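# Unroll the towel flat onto the table

## Task

Spread the rolled-up towel out so it rests flat on the table as a single layer, with none of it hanging past any table edge.

## Robot and tools

Robot: two arms, left_arm and right_arm, each carrying a five-digit robot hand (left_arm a left hand, right_arm a right hand). The calibrated bases sit at left_arm (+0.066, +0.495, 0) m and right_arm (-0.034, -0.427, 0) m, both turned only slightly about z.

Scene frame: origin at table-top height, halfway between the nominal bases; +z up, +x out over the table, +y toward left_arm. Positions are in metres. Image left and right do not match arm names.

Hand point axes (right hand): +z runs along straight fingers toward the tips, +y leaves the palm face, +x crosses the palm away from the thumb. For the left hand +x points toward the thumb instead. Straight fingertips reach about 0.12 m past the hand point; the palm face is at y = -0.062 m. A rigid mast near the wrist on the palm side can strike objects. Fingertips have rubber caps.

One ROW has 48 numbers, each in [-1, 1], covering both arms even if one is idle: left_arm dx, dy, dz, rx, ry, rz; then 16 left-hand motor goals; left current_limit; left speed; then the same 24 for right_arm. Motor order per hand: index_mcp, index_abd, index_pip, index_dip, middle_mcp, middle_abd, middle_pip, middle_dip, ring_mcp, ring_abd, ring_pip, ring_dip, thumb_cmc, thumb_axl, thumb_mcp, thumb_ipl. This order also applies to hand_goal, hand_measured, hand_current_ma and hand_state.

Arm pose numbers are offsets, not poses: they shift that arm's Hand target as it stood when the action or move began, along scene-frame axes. 1.0 equals 0.6 m for dx, dy, dz and 180 degrees for rx, ry, rz, which form one rotation vector turning about the hand point. Sending an offset again moves the arm further. All six at 0 re-commands the current Hand target.

Hand numbers are absolute goal angles, scaled between each hinge's two stops; toward -1 bends fingers toward the palm. Straight values: _mcp +0.75, _abd 0.00, _pip +0.58, _dip +0.70, thumb_cmc +0.71, thumb_axl +0.68, thumb_mcp +0.23, thumb_ipl +0.17. current_limit maps -1..+1 to 0..550 mA (start +0.4); speed sets motor speed as (speed+1)/2 of 8.5 rad/s (start -0.6). A 0 is a real goal, so to keep a hand unchanged copy back its hand_goal, hand_current_limit and hand_speed.

execute_actions: actions is a list of actions. Each action is a list of 1 to 15 rows, one per 1/30 s step; a short list repeats its final row. Every row counts from the pose at that action's start. cameras picks images; an empty actions list returns state and all images.

move: target is one 48-number row or a list of up to 15 rows. All rows are offsets from the Hand targets at the move's start, and arms travel in straight lines. speed: m/s, 0.002 to 3.6, default 0.25; turning rate is capped at twice that in rad/s. blend: corner rounding in m for lists. stop_force: N, 3 to 120, for both arms; a path ends on felt resistance of that size. zero: with stop_force, re-zero before moving (default true). blocking=false returns early but cannot combine with stop_force. Paths do not avoid obstacles or the other arm. The result ends with a move: line giving the outcome (done, off_target, moving, held, fault) and any limits (paced = pose clipped, held = steps withheld). Unnamed arms finished within 3 mm and 2 degrees.

wait: seconds 0 to 10; holds last commands. stop: brakes a running move. zoom_image: camera plus region [x0, y0, x1, y1] in pixels, at most 504 by 504, from the latest images. zero_wrist_force: arm = left_arm or right_arm. finished_scene: scene = current scene number; only call it when the towel is flat, single-layer and fully on the table, since it is final.

Cameras: cam_high, cam_low, cam_roll_left, cam_roll_right, cam_left_wrist, cam_right_wrist, each 896x504.

Results report per arm: end_effector_position, end_effector_quat_wxyz and velocities in the scene frame; Hand target (the last commanded pose after clipping); joint positions and torques; hand_goal, hand_measured, hand_current_ma and hand_state (moving, goal, blocked, overload); and Wrist force and Wrist torque in the end effector's own axes. Velocities may be omitted when the joints read within noise. A hand point can rest short of its Hand target; the next command asks for it again.

Cautions:
- Never let the towel fall off or be left off the table.
- Avoid fast impacts and pressing into the table. The arms are stiff, and about 150 N of force or a joint torque limit (wrist joints 26 N m) stops that arm for 10 s. Use slow moves with stop_force when approaching the table.
- Keep the arms and hands apart; contact between them can fail the task.
- Do not route paths near an arm's own base.
- Orientation commands are clipped to 32 degrees from the measured orientation each step.
- A motor held at 495 mA or more for 5 s shuts down for 10 s. Motors heating to 85 °C lock the arm; watch for MOTOR HOT.
- After a HAND FAULT line, the remaining motion calls in that reply are skipped.
- The scene keeps running while you write, so move efficiently and smoothly.

Each tool is called after "Emit:" in YAML: its name, and indented under it one key for each argument.

## Session

Emit:
execute_actions:
  actions: []

Scene clock: 0.00 s.
left_arm: end_effector_position=(+0.7437, +0.0742, +0.3735) hand_goal=(+0.754, +0.000, +0.576, +0.696, +0.754, +0.000, +0.576, +0.696, +0.754, +0.000, +0.576, +0.696, +0.714, +0.678, +0.226, +0.168) hand_measured=(+0.754, +0.000, +0.576, +0.696, +0.754, +0.000, +0.576, +0.696, +0.754, +0.000, +0.576, +0.696, +0.714, +0.678, +0.226, +0.168) hand_current_ma=(+0, +0, +0, +0, +0, +0, +0, +0, +0, +0, +0, +0, +0, +0, +0, +0) hand_state=(goal, goal, goal, goal, goal, goal, goal, goal, goal, goal, goal, goal, goal, goal, goal, goal) hand_current_limit=0.40 hand_speed=-0.60 end_effector_quat_wxyz=(-0.147, +0.945, +0.268, +0.114) | right_arm: end_effector_position=(+0.8330, -0.0819, +0.2760) hand_goal=(+0.754, +0.000, +0.576, +0.696, +0.754, +0.000, +0.576, +0.696, +0.754, +0.000, +0.576, +0.696, +0.714, +0.678, +0.226, +0.168) hand_measured=(+0.754, +0.000, +0.576, +0.696, +0.754, +0.000, +0.576, +0.696, +0.754, +0.000, +0.576, +0.696, +0.714, +0.678, +0.226, +0.168) hand_current_ma=(+0, +0, +0, +0, +0, +0, +0, +0, +0, +0, +0, +0, +0, +0, +0, +0) hand_state=(goal, goal, goal, goal, goal, goal, goal, goal, goal, goal, goal, goal, goal, goal, goal, goal) hand_current_limit=0.40 hand_speed=-0.60 end_effector_quat_wxyz=(+0.034, +0.022, +0.757, +0.653)
Joint positions: left_arm=[2.717 -2.157 -0.764 -1.823 1.943 0.548] | right_arm=[-0.009 -0.488 0.934 -2.347 -0.155 -1.26]
Joint velocities: within noise
Joint torques (N m): no reading
Motor temperatures (°C): left_arm=[27 30 30 38 39 32] | right_arm=[29 28 31 38 38 38]
Wrist force (N): no reading
Wrist torque (N m): no reading
Wrist force, peak (N): no reading
Hand target: left_arm +0.7437, +0.0742, +0.3735; -0.147, +0.945, +0.268, +0.114 | right_arm +0.8330, -0.0819, +0.2760; +0.034, +0.022, +0.757, +0.653

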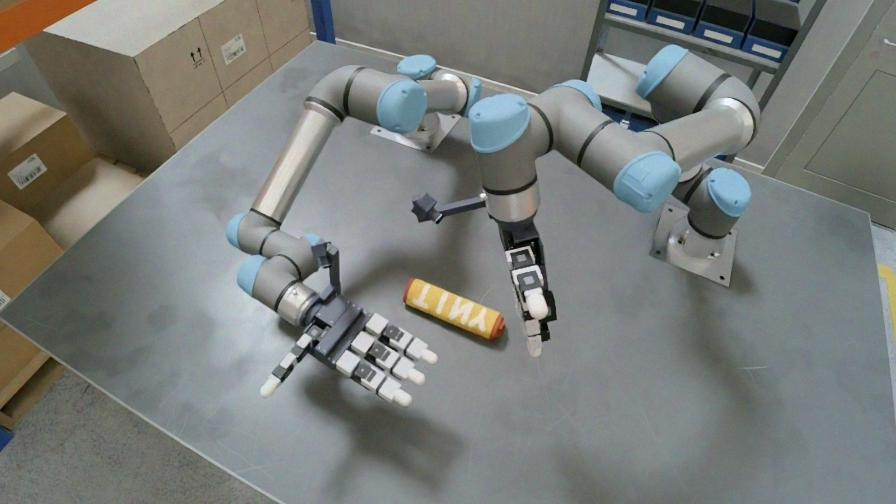

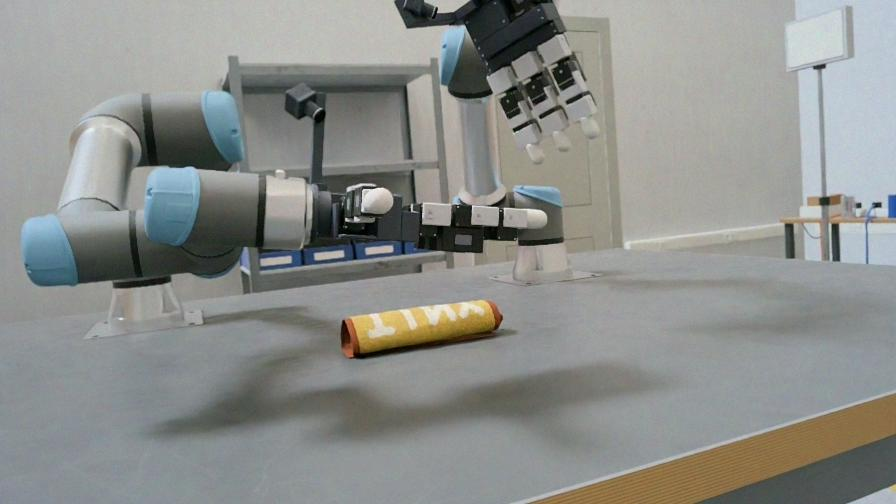

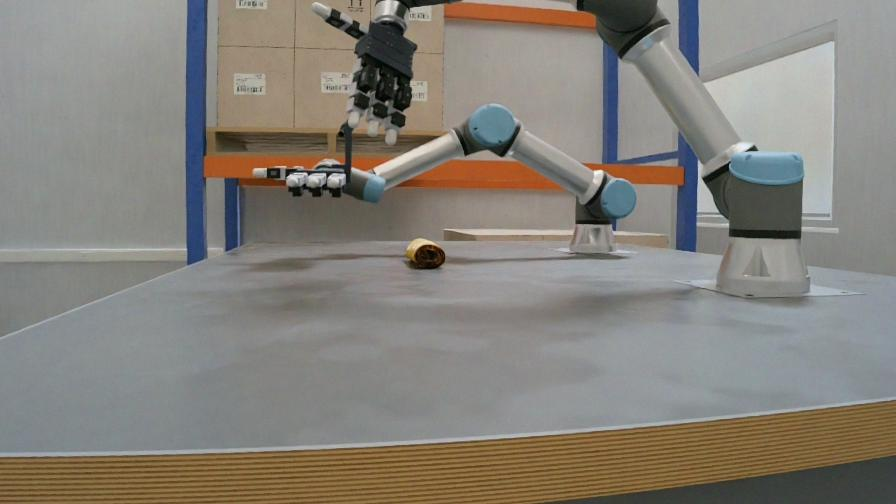

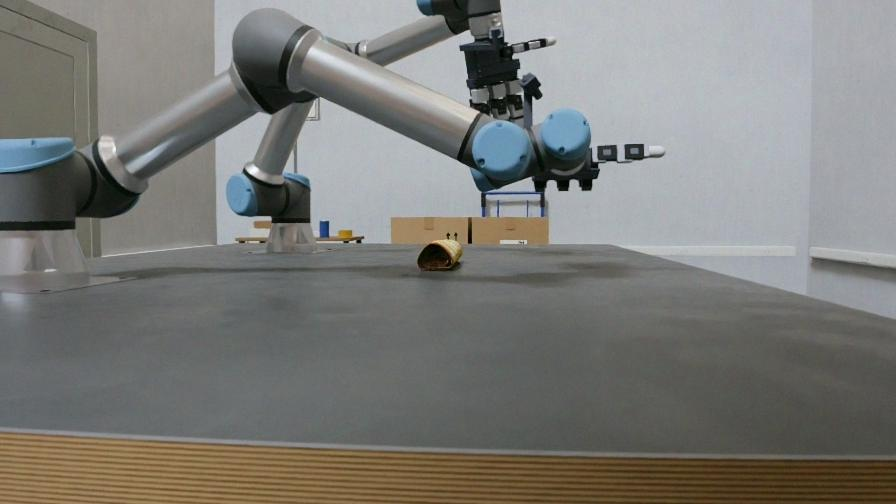

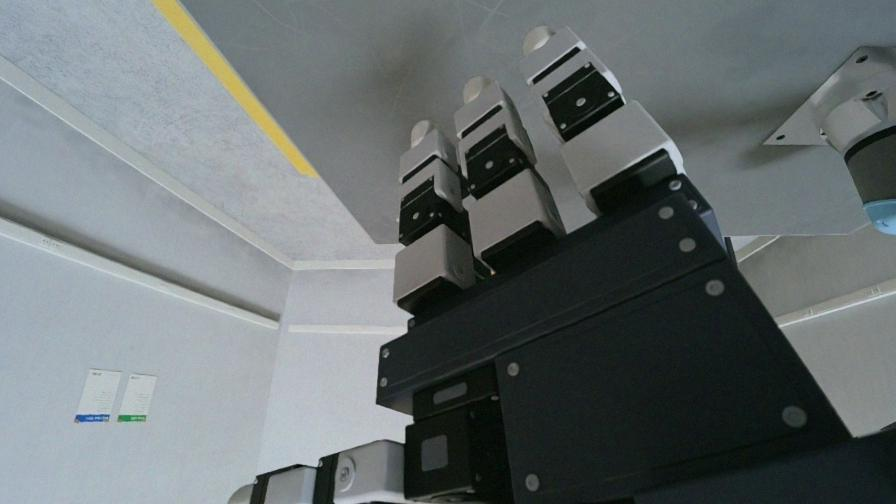

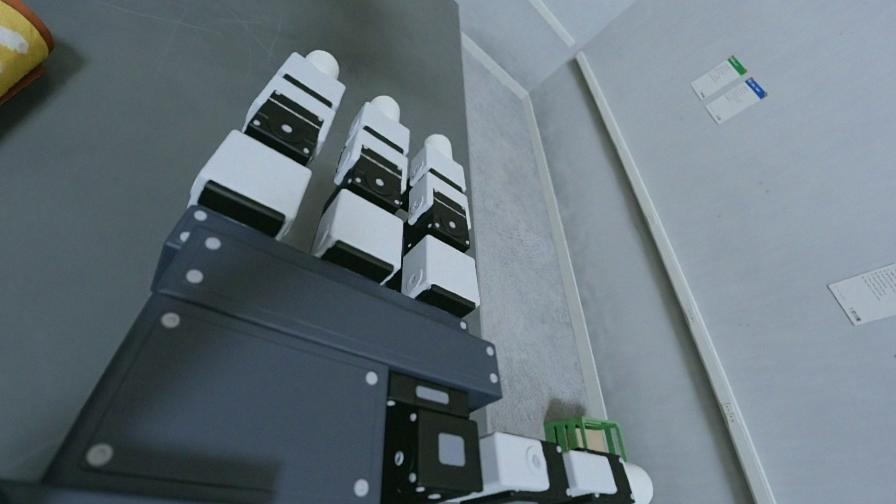

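Emit:
zoom_image:
  camera: "cam_high"
  region: [380, 250, 540, 360]

Emit:
zoom_image:
  camera: "cam_low"
  region: [320, 280, 540, 380]

Emit:
zoom_image:
  camera: "cam_roll_left"
  region: [385, 225, 465, 285]

Emit:
zoom_image:
  camera: "cam_roll_right"
  region: [400, 225, 480, 285]

Scaled by 3.150 from the camera's 896x504 image, which has a finer 1280x720 frame.

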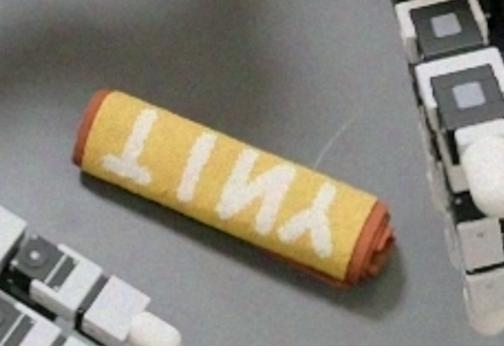

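Scaled by 2.291 from the camera's 896x504 image, which has a finer 1280x720 frame.

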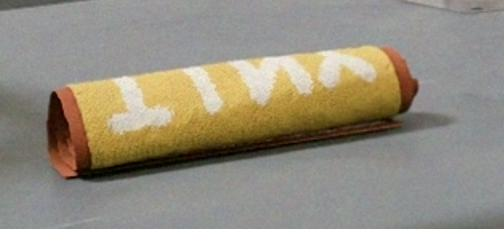

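Scaled by 6.300 from the camera's 896x504 image, which has a finer 1280x720 frame.

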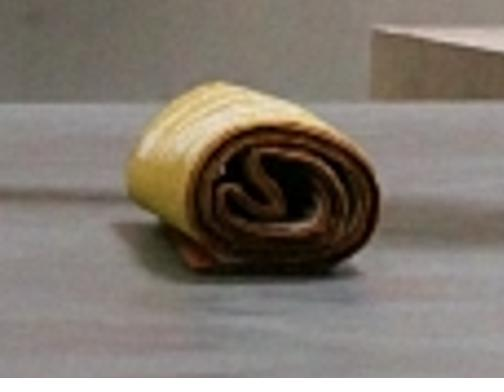

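Scaled by 6.300 from the camera's 896x504 image, which has a finer 1280x720 frame.

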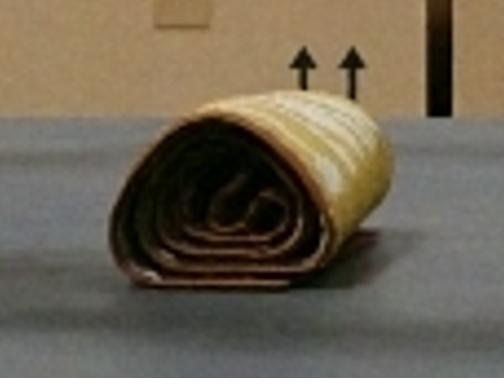

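Emit:
move:
  target: [0,0,0,0,0,0,0.754,0,0.576,0.696,0.754,0,0.576,0.696,0.754,0,0.576,0.696,0.714,0.678,0.226,0.168,0.4,-0.6,-0.05,-0.45,0.1,0,0,0,0.754,0,0.576,0.696,0.754,0,0.576,0.696,0.754,0,0.576,0.696,0.714,0.678,0.226,0.168,0.4,-0.6]
  speed: 0.3
  cameras: ["cam_high"]

Emit:
move:
  target: [-0.2317,-0.11,-0.206,-0.1234,-0.0156,0.3201,0.479,0,0.285,0.551,0.479,0,0.285,0.551,0.479,0,0.285,0.551,0.714,0.678,0.226,0.168,0.0,-0.6,0,0,0,0,0,0,0.754,0,0.576,0.696,0.754,0,0.576,0.696,0.754,0,0.576,0.696,0.714,0.678,0.226,0.168,0.4,-0.6]
  speed: 0.25
  cameras: ["all"]

Scene clock: 7.90 s.
left_arm: end_effector_position=(+0.7437, +0.0742, +0.3735) hand_goal=(+0.754, +0.000, +0.576, +0.696, +0.754, +0.000, +0.576, +0.696, +0.754, +0.000, +0.576, +0.696, +0.714, +0.678, +0.226, +0.168) hand_measured=(+0.752, +0.000, +0.576, +0.696, +0.752, +0.000, +0.576, +0.696, +0.752, +0.000, +0.576, +0.696, +0.714, +0.678, +0.224, +0.168) hand_current_ma=(+0, +0, +0, +0, +0, +0, +0, +0, +0, +0, +0, +0, +0, +0, -1, +0) hand_state=(goal, goal, goal, goal, goal, goal, goal, goal, goal, goal, goal, goal, goal, goal, goal, goal) hand_current_limit=0.40 hand_speed=-0.60 end_effector_quat_wxyz=(-0.147, +0.945, +0.268, +0.114) | right_arm: end_effector_position=(+0.8030, -0.3519, +0.3360) hand_goal=(+0.754, +0.000, +0.576, +0.696, +0.754, +0.000, +0.576, +0.696, +0.754, +0.000, +0.576, +0.696, +0.714, +0.678, +0.226, +0.168) hand_measured=(+0.762, +0.000, +0.576, +0.696, +0.762, +0.000, +0.576, +0.696, +0.762, +0.000, +0.576, +0.696, +0.720, +0.678, +0.226, +0.168) hand_current_ma=(+6, +0, +0, +0, +6, +0, +0, +0, +7, +0, +0, +0, +5, +0, +0, +0) hand_state=(goal, goal, goal, goal, goal, goal, goal, goal, goal, goal, goal, goal, goal, goal, goal, goal) hand_current_limit=0.40 hand_speed=-0.60 end_effector_quat_wxyz=(+0.034, +0.022, +0.757, +0.652)
Joint positions: left_arm=[2.717 -2.157 -0.764 -1.823 1.943 0.548] | right_arm=[-0.343 -0.545 0.569 -0.511 -0.318 -2.699]
Joint torques (N m): left_arm=[-0.09 44.8 23.63 2.75 0.73 -0.22] | right_arm=[6.74 -52.35 -30.6 0.74 -1.73 -1.61]
Wrist force (N): left_arm=[0.0 0.0 -0.1] | right_arm=[0.1 -0.1 -0.1]
Wrist torque (N m): left_arm=[0.00 0.00 0.00] | right_arm=[0.01 -0.02 0.09]
Wrist force, peak (N): left_arm=[0.1 -0.1 -0.4] | right_arm=[-0.3 0.5 -1.3]
Hand target: left_arm +0.7437, +0.0742, +0.3735; -0.147, +0.945, +0.268, +0.114 | right_arm +0.8030, -0.3519, +0.3360; +0.034, +0.022, +0.757, +0.653
Off the commanded pose: left_arm 0.000 m, 0 deg | right_arm 0.000 m, 0 deg.
move: done
Images, in order (width x height): cam_high 896x504.

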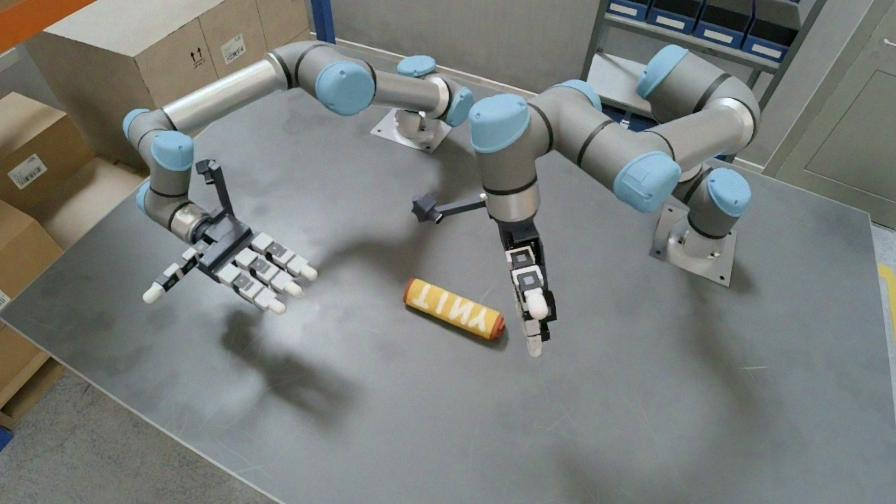

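Scene clock: 10.80 s.
left_arm: end_effector_position=(+0.6047, +0.0082, +0.2499) hand_goal=(+0.480, +0.000, +0.286, +0.552, +0.480, +0.000, +0.286, +0.552, +0.480, +0.000, +0.286, +0.552, +0.714, +0.678, +0.226, +0.168) hand_measured=(+0.484, +0.000, +0.292, +0.556, +0.484, +0.000, +0.290, +0.554, +0.484, +0.000, +0.290, +0.556, +0.714, +0.678, +0.224, +0.168) hand_current_ma=(+1, +0, +2, +1, +1, +0, +2, +1, +1, +0, +2, +1, +0, +0, -1, +0) hand_state=(goal, goal, goal, goal, goal, goal, goal, goal, goal, goal, goal, goal, goal, goal, goal, goal) hand_current_limit=0.00 hand_speed=-0.60 end_effector_quat_wxyz=(+0.000, +0.707, +0.707, +0.000) | right_arm: end_effector_position=(+0.8030, -0.3519, +0.3360) hand_goal=(+0.754, +0.000, +0.576, +0.696, +0.754, +0.000, +0.576, +0.696, +0.754, +0.000, +0.576, +0.696, +0.714, +0.678, +0.226, +0.168) hand_measured=(+0.762, +0.000, +0.576, +0.696, +0.762, +0.000, +0.576, +0.696, +0.762, +0.000, +0.576, +0.696, +0.720, +0.678, +0.226, +0.168) hand_current_ma=(+6, +0, +0, +0, +6, +0, +0, +0, +7, +0, +0, +0, +5, +0, +0, +0) hand_state=(goal, goal, goal, goal, goal, goal, goal, goal, goal, goal, goal, goal, goal, goal, goal, goal) hand_current_limit=0.40 hand_speed=-0.60 end_effector_quat_wxyz=(+0.034, +0.022, +0.757, +0.652)
Joint positions: left_arm=[2.535 -2.016 -1.296 -1.4 1.57 -0.646] | right_arm=[-0.343 -0.544 0.569 -0.511 -0.318 -2.699]
Joint torques (N m): left_arm=[-9.29 49.67 16.54 5.97 -1.94 -1.81] | right_arm=[6.66 -54 -31.97 0.85 -1.68 -1.71]
Wrist force (N): left_arm=[0.1 -0.5 0.1] | right_arm=[0.2 0.1 -0.2]
Wrist torque (N m): left_arm=[-0.01 -0.06 -0.01] | right_arm=[0.04 -0.03 0.11]
Wrist force, peak (N): left_arm=[-0.1 -0.8 -0.5] | right_arm=[0.3 0.2 -0.2]
Hand target: left_arm +0.6046, +0.0082, +0.2499; +0.000, +0.707, +0.707, +0.000 | right_arm +0.8030, -0.3519, +0.3360; +0.034, +0.022, +0.757, +0.652
Off the commanded pose: left_arm 0.000 m, 0 deg | right_arm 0.000 m, 0 deg.
move: done
camera_calibration:
cam_left_wrist: T_world_to_cam=[[-0.643118, -0.764641, 0.0415076, 0.348346], [-0.495702, 0.457011, 0.738526, 0.0638712], [-0.583677, 0.454384, -0.672946, 0.638098], [0, 0, 0, 1]] pos_world=[0.628132, -0.0527715, 0.367776]
cam_right_wrist: T_world_to_cam=[[0.743909, -0.0167883, 0.66807, -0.807015], [0.366301, -0.82589, -0.428637, -0.48714], [0.558948, 0.563581, -0.608237, 0.0880373], [0, 0, 0, 1]] pos_world=[0.729577, -0.465488, 0.383884]

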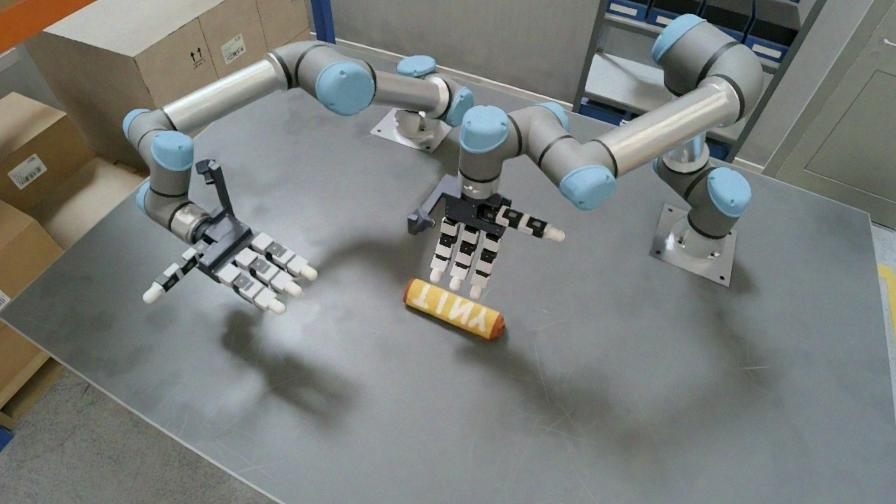

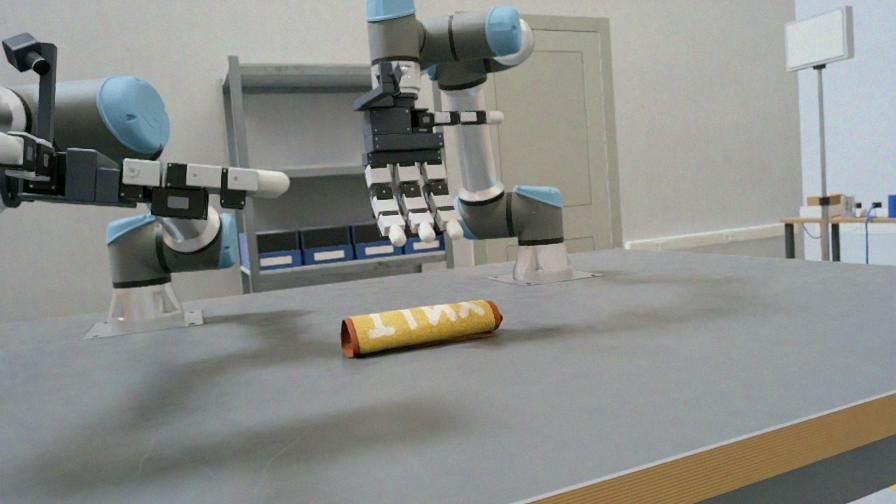

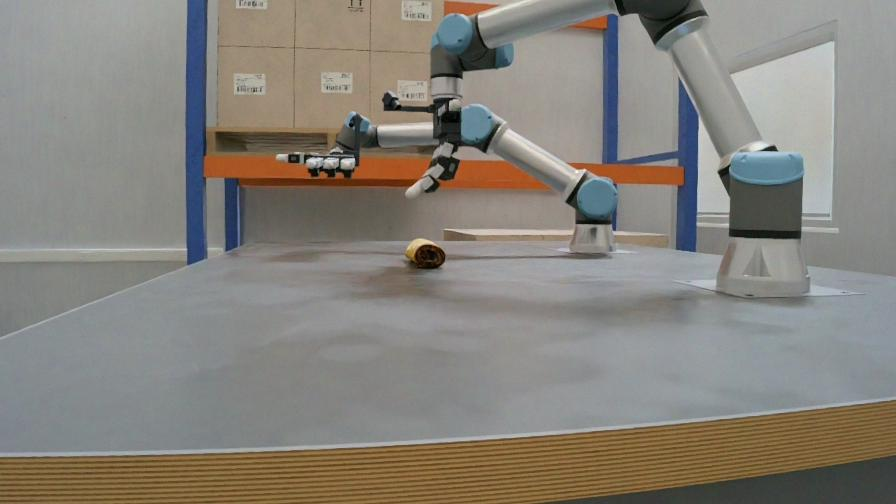

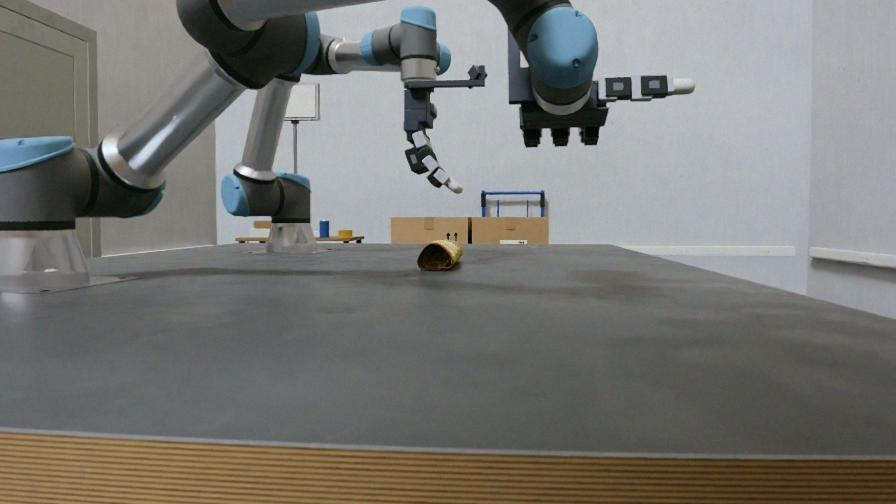

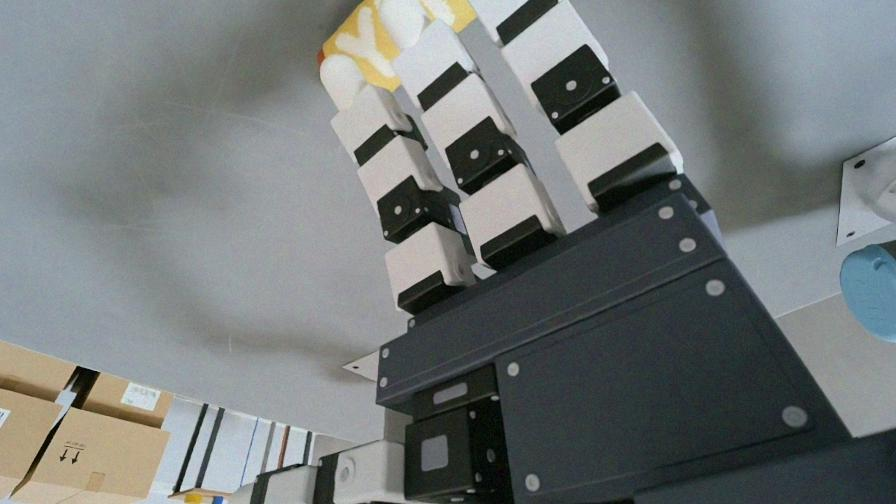

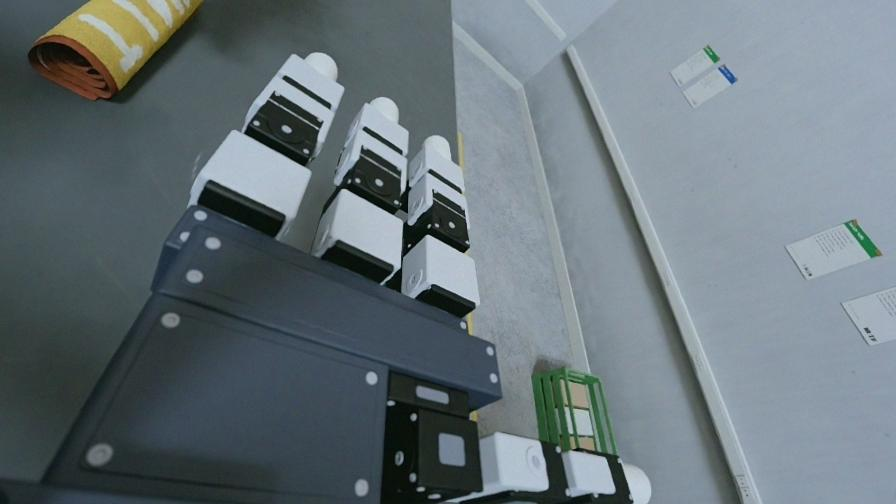

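Emit:
zoom_image:
  camera: "cam_right_wrist"
  region: [0, 0, 230, 130]

Emit:
zoom_image:
  camera: "cam_low"
  region: [320, 200, 540, 380]

Scaled by 2.191 from the camera's 896x504 image, which has a finer 1280x720 frame.

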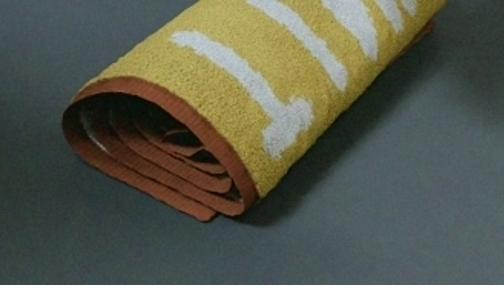

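Scaled by 2.291 from the camera's 896x504 image, which has a finer 1280x720 frame.

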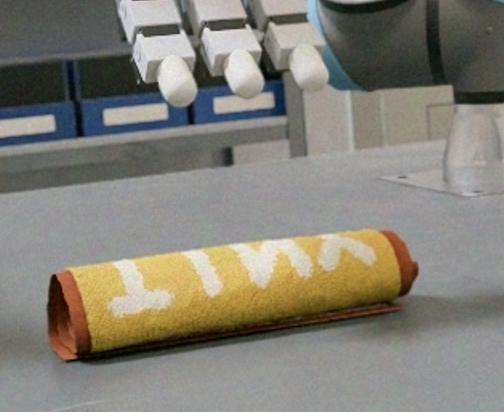

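Emit:
move:
  target: [0,0,-0.155,0,0,0,0.479,0,0.285,0.551,0.479,0,0.285,0.551,0.479,0,0.285,0.551,0.714,0.678,0.226,0.168,0.0,-0.6,0,0,0,0,0,0,0.754,0,0.576,0.696,0.754,0,0.576,0.696,0.754,0,0.576,0.696,0.714,0.678,0.226,0.168,0.4,-0.6]
  speed: 0.15
  cameras: ["all"]

Scene clock: 12.40 s.
left_arm: end_effector_position=(+0.6046, +0.0082, +0.1571) hand_goal=(+0.480, +0.000, +0.286, +0.552, +0.480, +0.000, +0.286, +0.552, +0.480, +0.000, +0.286, +0.552, +0.714, +0.678, +0.226, +0.168) hand_measured=(+0.484, +0.000, +0.292, +0.556, +0.484, +0.000, +0.290, +0.554, +0.484, +0.000, +0.290, +0.556, +0.714, +0.678, +0.224, +0.168) hand_current_ma=(+1, +0, +2, +1, +1, +0, +2, +1, +1, +0, +2, +1, +0, +0, -1, +0) hand_state=(goal, goal, goal, goal, goal, goal, goal, goal, goal, goal, goal, goal, goal, goal, goal, goal) hand_current_limit=0.00 hand_speed=-0.60 end_effector_quat_wxyz=(+0.000, +0.707, +0.707, +0.000) | right_arm: end_effector_position=(+0.8030, -0.3519, +0.3360) hand_goal=(+0.754, +0.000, +0.576, +0.696, +0.754, +0.000, +0.576, +0.696, +0.754, +0.000, +0.576, +0.696, +0.714, +0.678, +0.226, +0.168) hand_measured=(+0.762, +0.000, +0.576, +0.696, +0.762, +0.000, +0.576, +0.696, +0.762, +0.000, +0.576, +0.696, +0.720, +0.678, +0.226, +0.168) hand_current_ma=(+6, +0, +0, +0, +6, +0, +0, +0, +7, +0, +0, +0, +5, +0, +0, +0) hand_state=(goal, goal, goal, goal, goal, goal, goal, goal, goal, goal, goal, goal, goal, goal, goal, goal) hand_current_limit=0.40 hand_speed=-0.60 end_effector_quat_wxyz=(+0.034, +0.022, +0.757, +0.652)
Joint positions: left_arm=[2.534 -2.077 -1.45 -1.185 1.57 -0.646] | right_arm=[-0.343 -0.544 0.569 -0.511 -0.318 -2.699]
Joint torques (N m): left_arm=[-3.29 31.75 13.59 6.22 1.66 1.32] | right_arm=[6.34 -53.78 -31.88 0.94 -1.61 -1.68]
Wrist force (N): left_arm=[0.2 -0.4 -0.3] | right_arm=[0.0 0.1 0.0]
Wrist torque (N m): left_arm=[0.01 -0.07 0.00] | right_arm=[0.01 -0.02 0.09]
Wrist force, peak (N): left_arm=[0.2 -0.3 -1.1] | right_arm=[0.2 0.3 -0.1]
Hand target: left_arm +0.6046, +0.0082, +0.1569; +0.000, +0.707, +0.707, +0.000 | right_arm +0.8030, -0.3519, +0.3360; +0.034, +0.022, +0.757, +0.652
Off the commanded pose: left_arm 0.000 m, 0 deg | right_arm 0.000 m, 0 deg.
move: done
camera_calibration:
cam_left_wrist: T_world_to_cam=[[-0.642915, -0.764804, 0.041659, 0.352024], [-0.495794, 0.457002, 0.73847, 0.132553], [-0.583823, 0.454119, -0.672999, 0.575672], [0, 0, 0, 1]] pos_world=[0.628131, -0.0527715, 0.274875]
cam_right_wrist: T_world_to_cam=[[0.743909, -0.0167883, 0.66807, -0.807015], [0.366301, -0.82589, -0.428637, -0.48714], [0.558948, 0.563581, -0.608237, 0.0880373], [0, 0, 0, 1]] pos_world=[0.729577, -0.465488, 0.383884]

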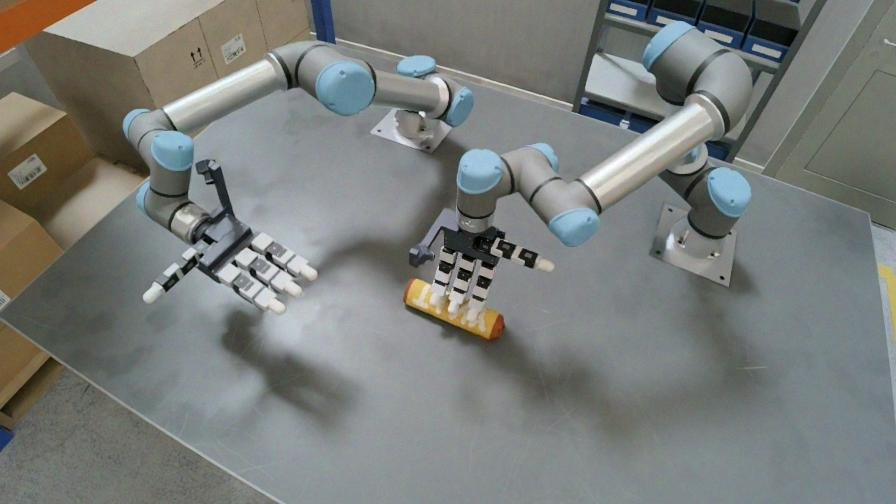

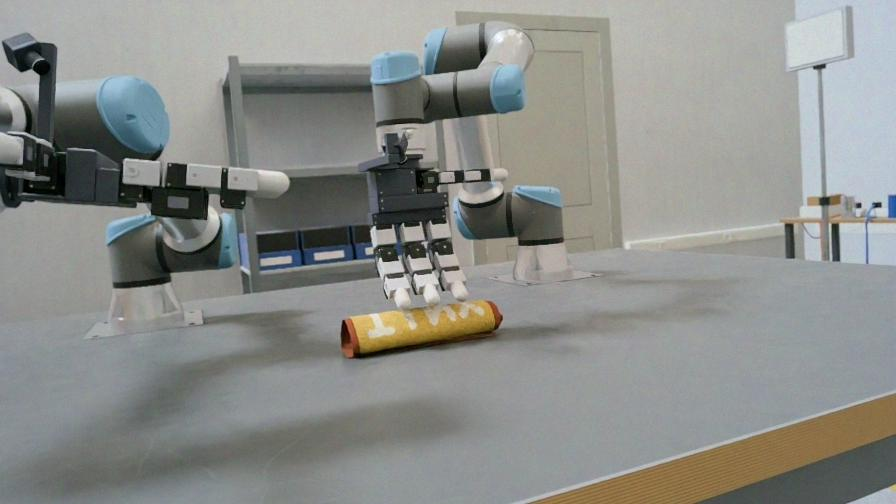

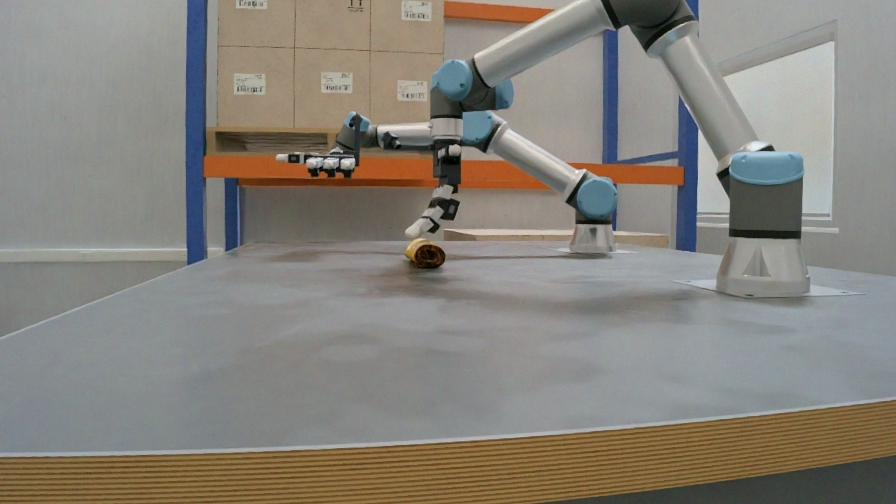

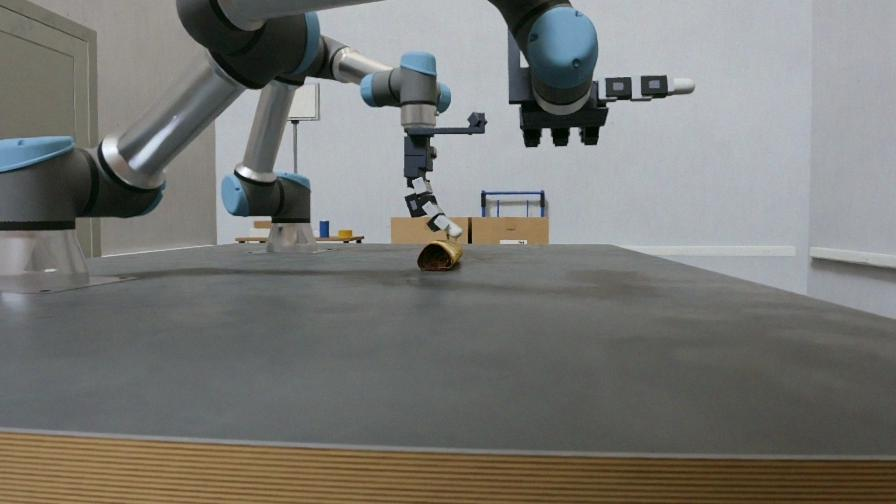

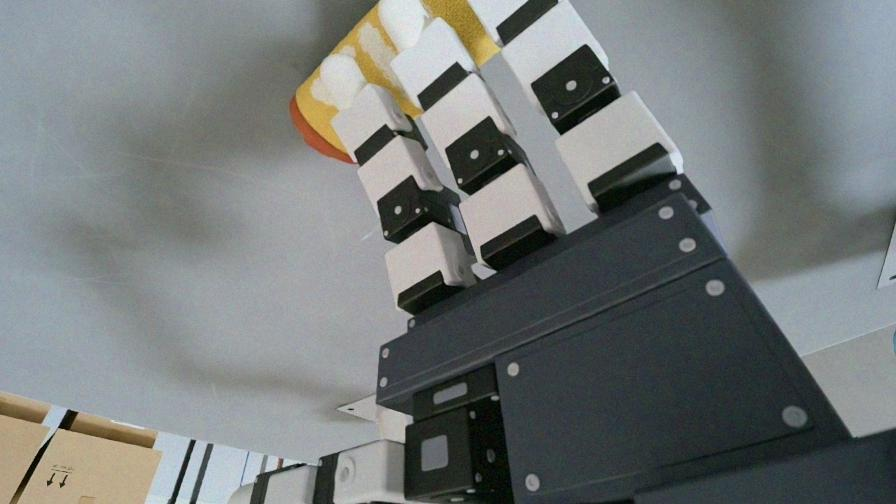

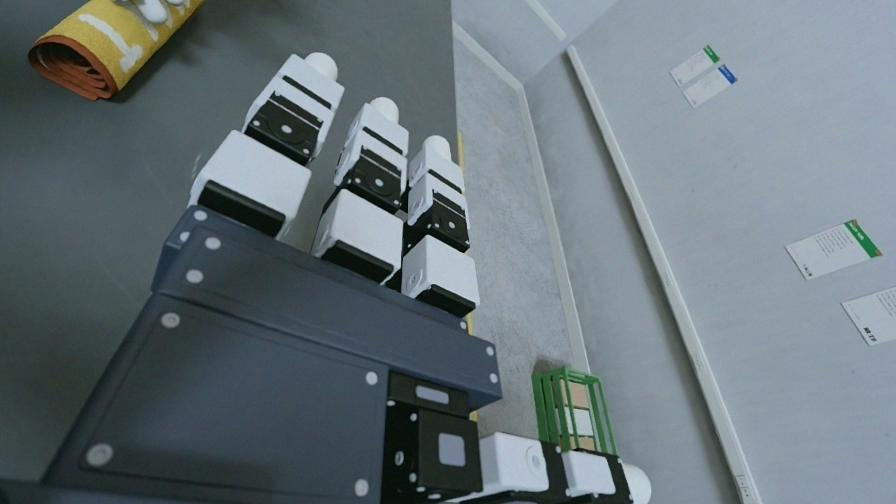

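Emit:
move:
  target: [0.01,-0.005,-0.023,0,0,0,0.479,0,0.285,0.551,0.479,0,0.285,0.551,0.479,0,0.285,0.551,0.714,0.678,0.226,0.168,0.0,-0.6,0,0,0,0,0,0,0.754,0,0.576,0.696,0.754,0,0.576,0.696,0.754,0,0.576,0.696,0.714,0.678,0.226,0.168,0.4,-0.6]
  speed: 0.03
  cameras: ["cam_high","cam_roll_right","cam_roll_left"]

Emit:
zoom_image:
  camera: "cam_roll_left"
  region: [365, 175, 485, 285]

Scene clock: 13.53 s.
left_arm: end_effector_position=(+0.6106, +0.0052, +0.1433) hand_goal=(+0.480, +0.000, +0.286, +0.552, +0.480, +0.000, +0.286, +0.552, +0.480, +0.000, +0.286, +0.552, +0.714, +0.678, +0.226, +0.168) hand_measured=(+0.484, +0.000, +0.292, +0.556, +0.484, +0.000, +0.290, +0.554, +0.484, +0.000, +0.290, +0.556, +0.714, +0.678, +0.224, +0.168) hand_current_ma=(+1, +0, +2, +1, +1, +0, +2, +1, +1, +0, +2, +1, +0, +0, -1, +0) hand_state=(goal, goal, goal, goal, goal, goal, goal, goal, goal, goal, goal, goal, goal, goal, goal, goal) hand_current_limit=0.00 hand_speed=-0.60 end_effector_quat_wxyz=(+0.000, +0.707, +0.707, +0.000) | right_arm: end_effector_position=(+0.8030, -0.3519, +0.3360) hand_goal=(+0.754, +0.000, +0.576, +0.696, +0.754, +0.000, +0.576, +0.696, +0.754, +0.000, +0.576, +0.696, +0.714, +0.678, +0.226, +0.168) hand_measured=(+0.762, +0.000, +0.576, +0.696, +0.762, +0.000, +0.576, +0.696, +0.762, +0.000, +0.576, +0.696, +0.720, +0.678, +0.226, +0.168) hand_current_ma=(+6, +0, +0, +0, +6, +0, +0, +0, +7, +0, +0, +0, +5, +0, +0, +0) hand_state=(goal, goal, goal, goal, goal, goal, goal, goal, goal, goal, goal, goal, goal, goal, goal, goal) hand_current_limit=0.40 hand_speed=-0.60 end_effector_quat_wxyz=(+0.034, +0.022, +0.757, +0.652)
Joint positions: left_arm=[2.536 -2.104 -1.446 -1.162 1.57 -0.645] | right_arm=[-0.343 -0.544 0.569 -0.511 -0.318 -2.699]
Joint torques (N m): left_arm=[8.78 31.44 30.42 5.65 1.46 1.36] | right_arm=[6.34 -54.12 -32.14 0.89 -1.6 -1.66]
Wrist force (N): left_arm=[0.0 -0.3 -0.2] | right_arm=[0.2 0.2 -0.2]
Wrist torque (N m): left_arm=[0.01 -0.06 -0.14] | right_arm=[0.06 -0.04 0.11]
Wrist force, peak (N): left_arm=[0.3 -0.4 -0.5] | right_arm=[0.2 0.2 -0.2]
Hand target: left_arm +0.6106, +0.0052, +0.1431; +0.000, +0.707, +0.707, +0.000 | right_arm +0.8030, -0.3519, +0.3360; +0.034, +0.022, +0.757, +0.652
Off the commanded pose: left_arm 0.000 m, 0 deg | right_arm 0.000 m, 0 deg.
move: done
Images, in order (width x height): cam_high 896x504, cam_roll_left 896x504, cam_roll_right 896x504.

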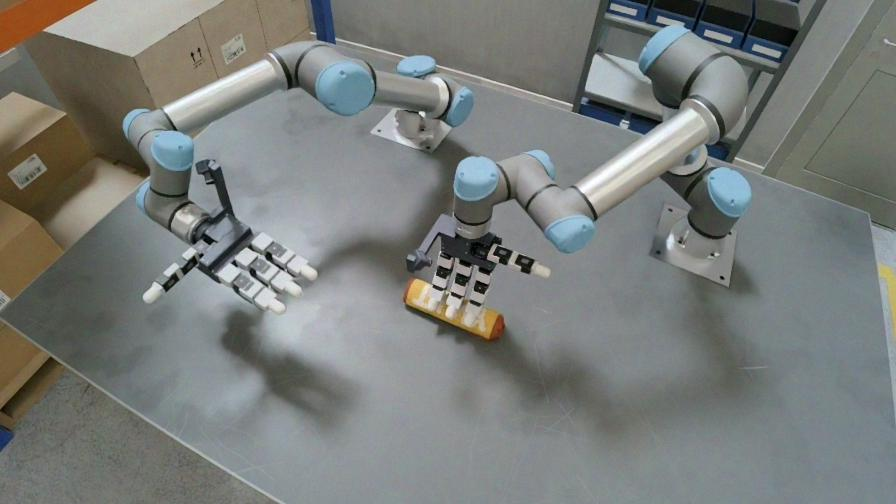

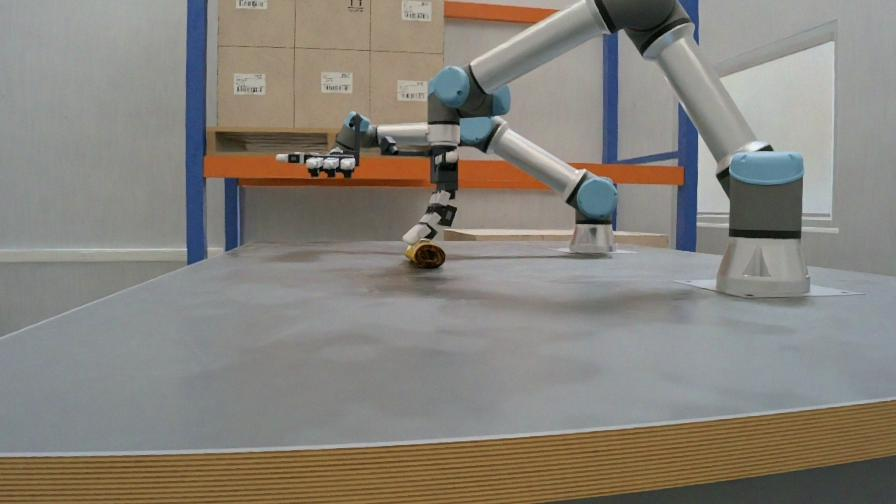

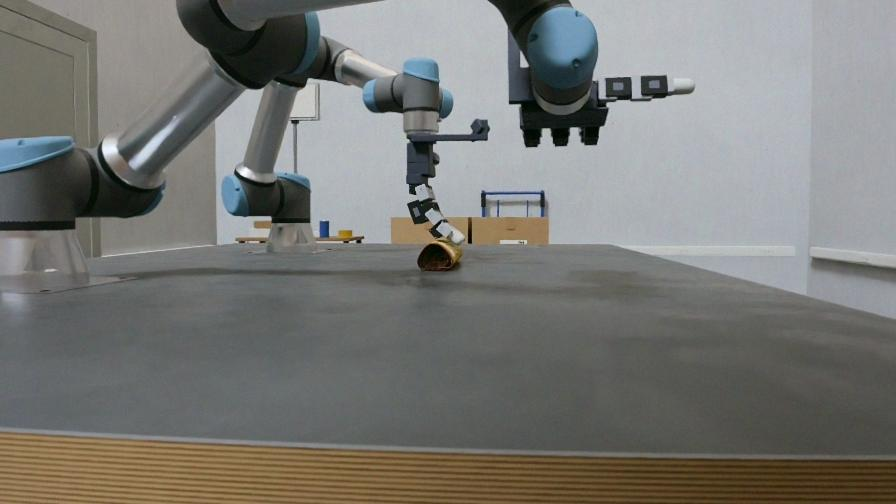

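Scaled by 4.200 from the camera's 896x504 image, which has a finer 1280x720 frame.

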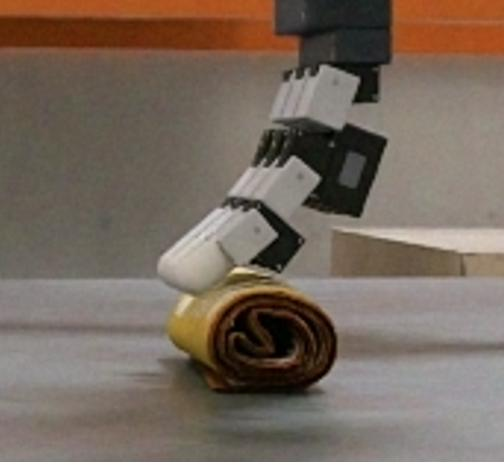

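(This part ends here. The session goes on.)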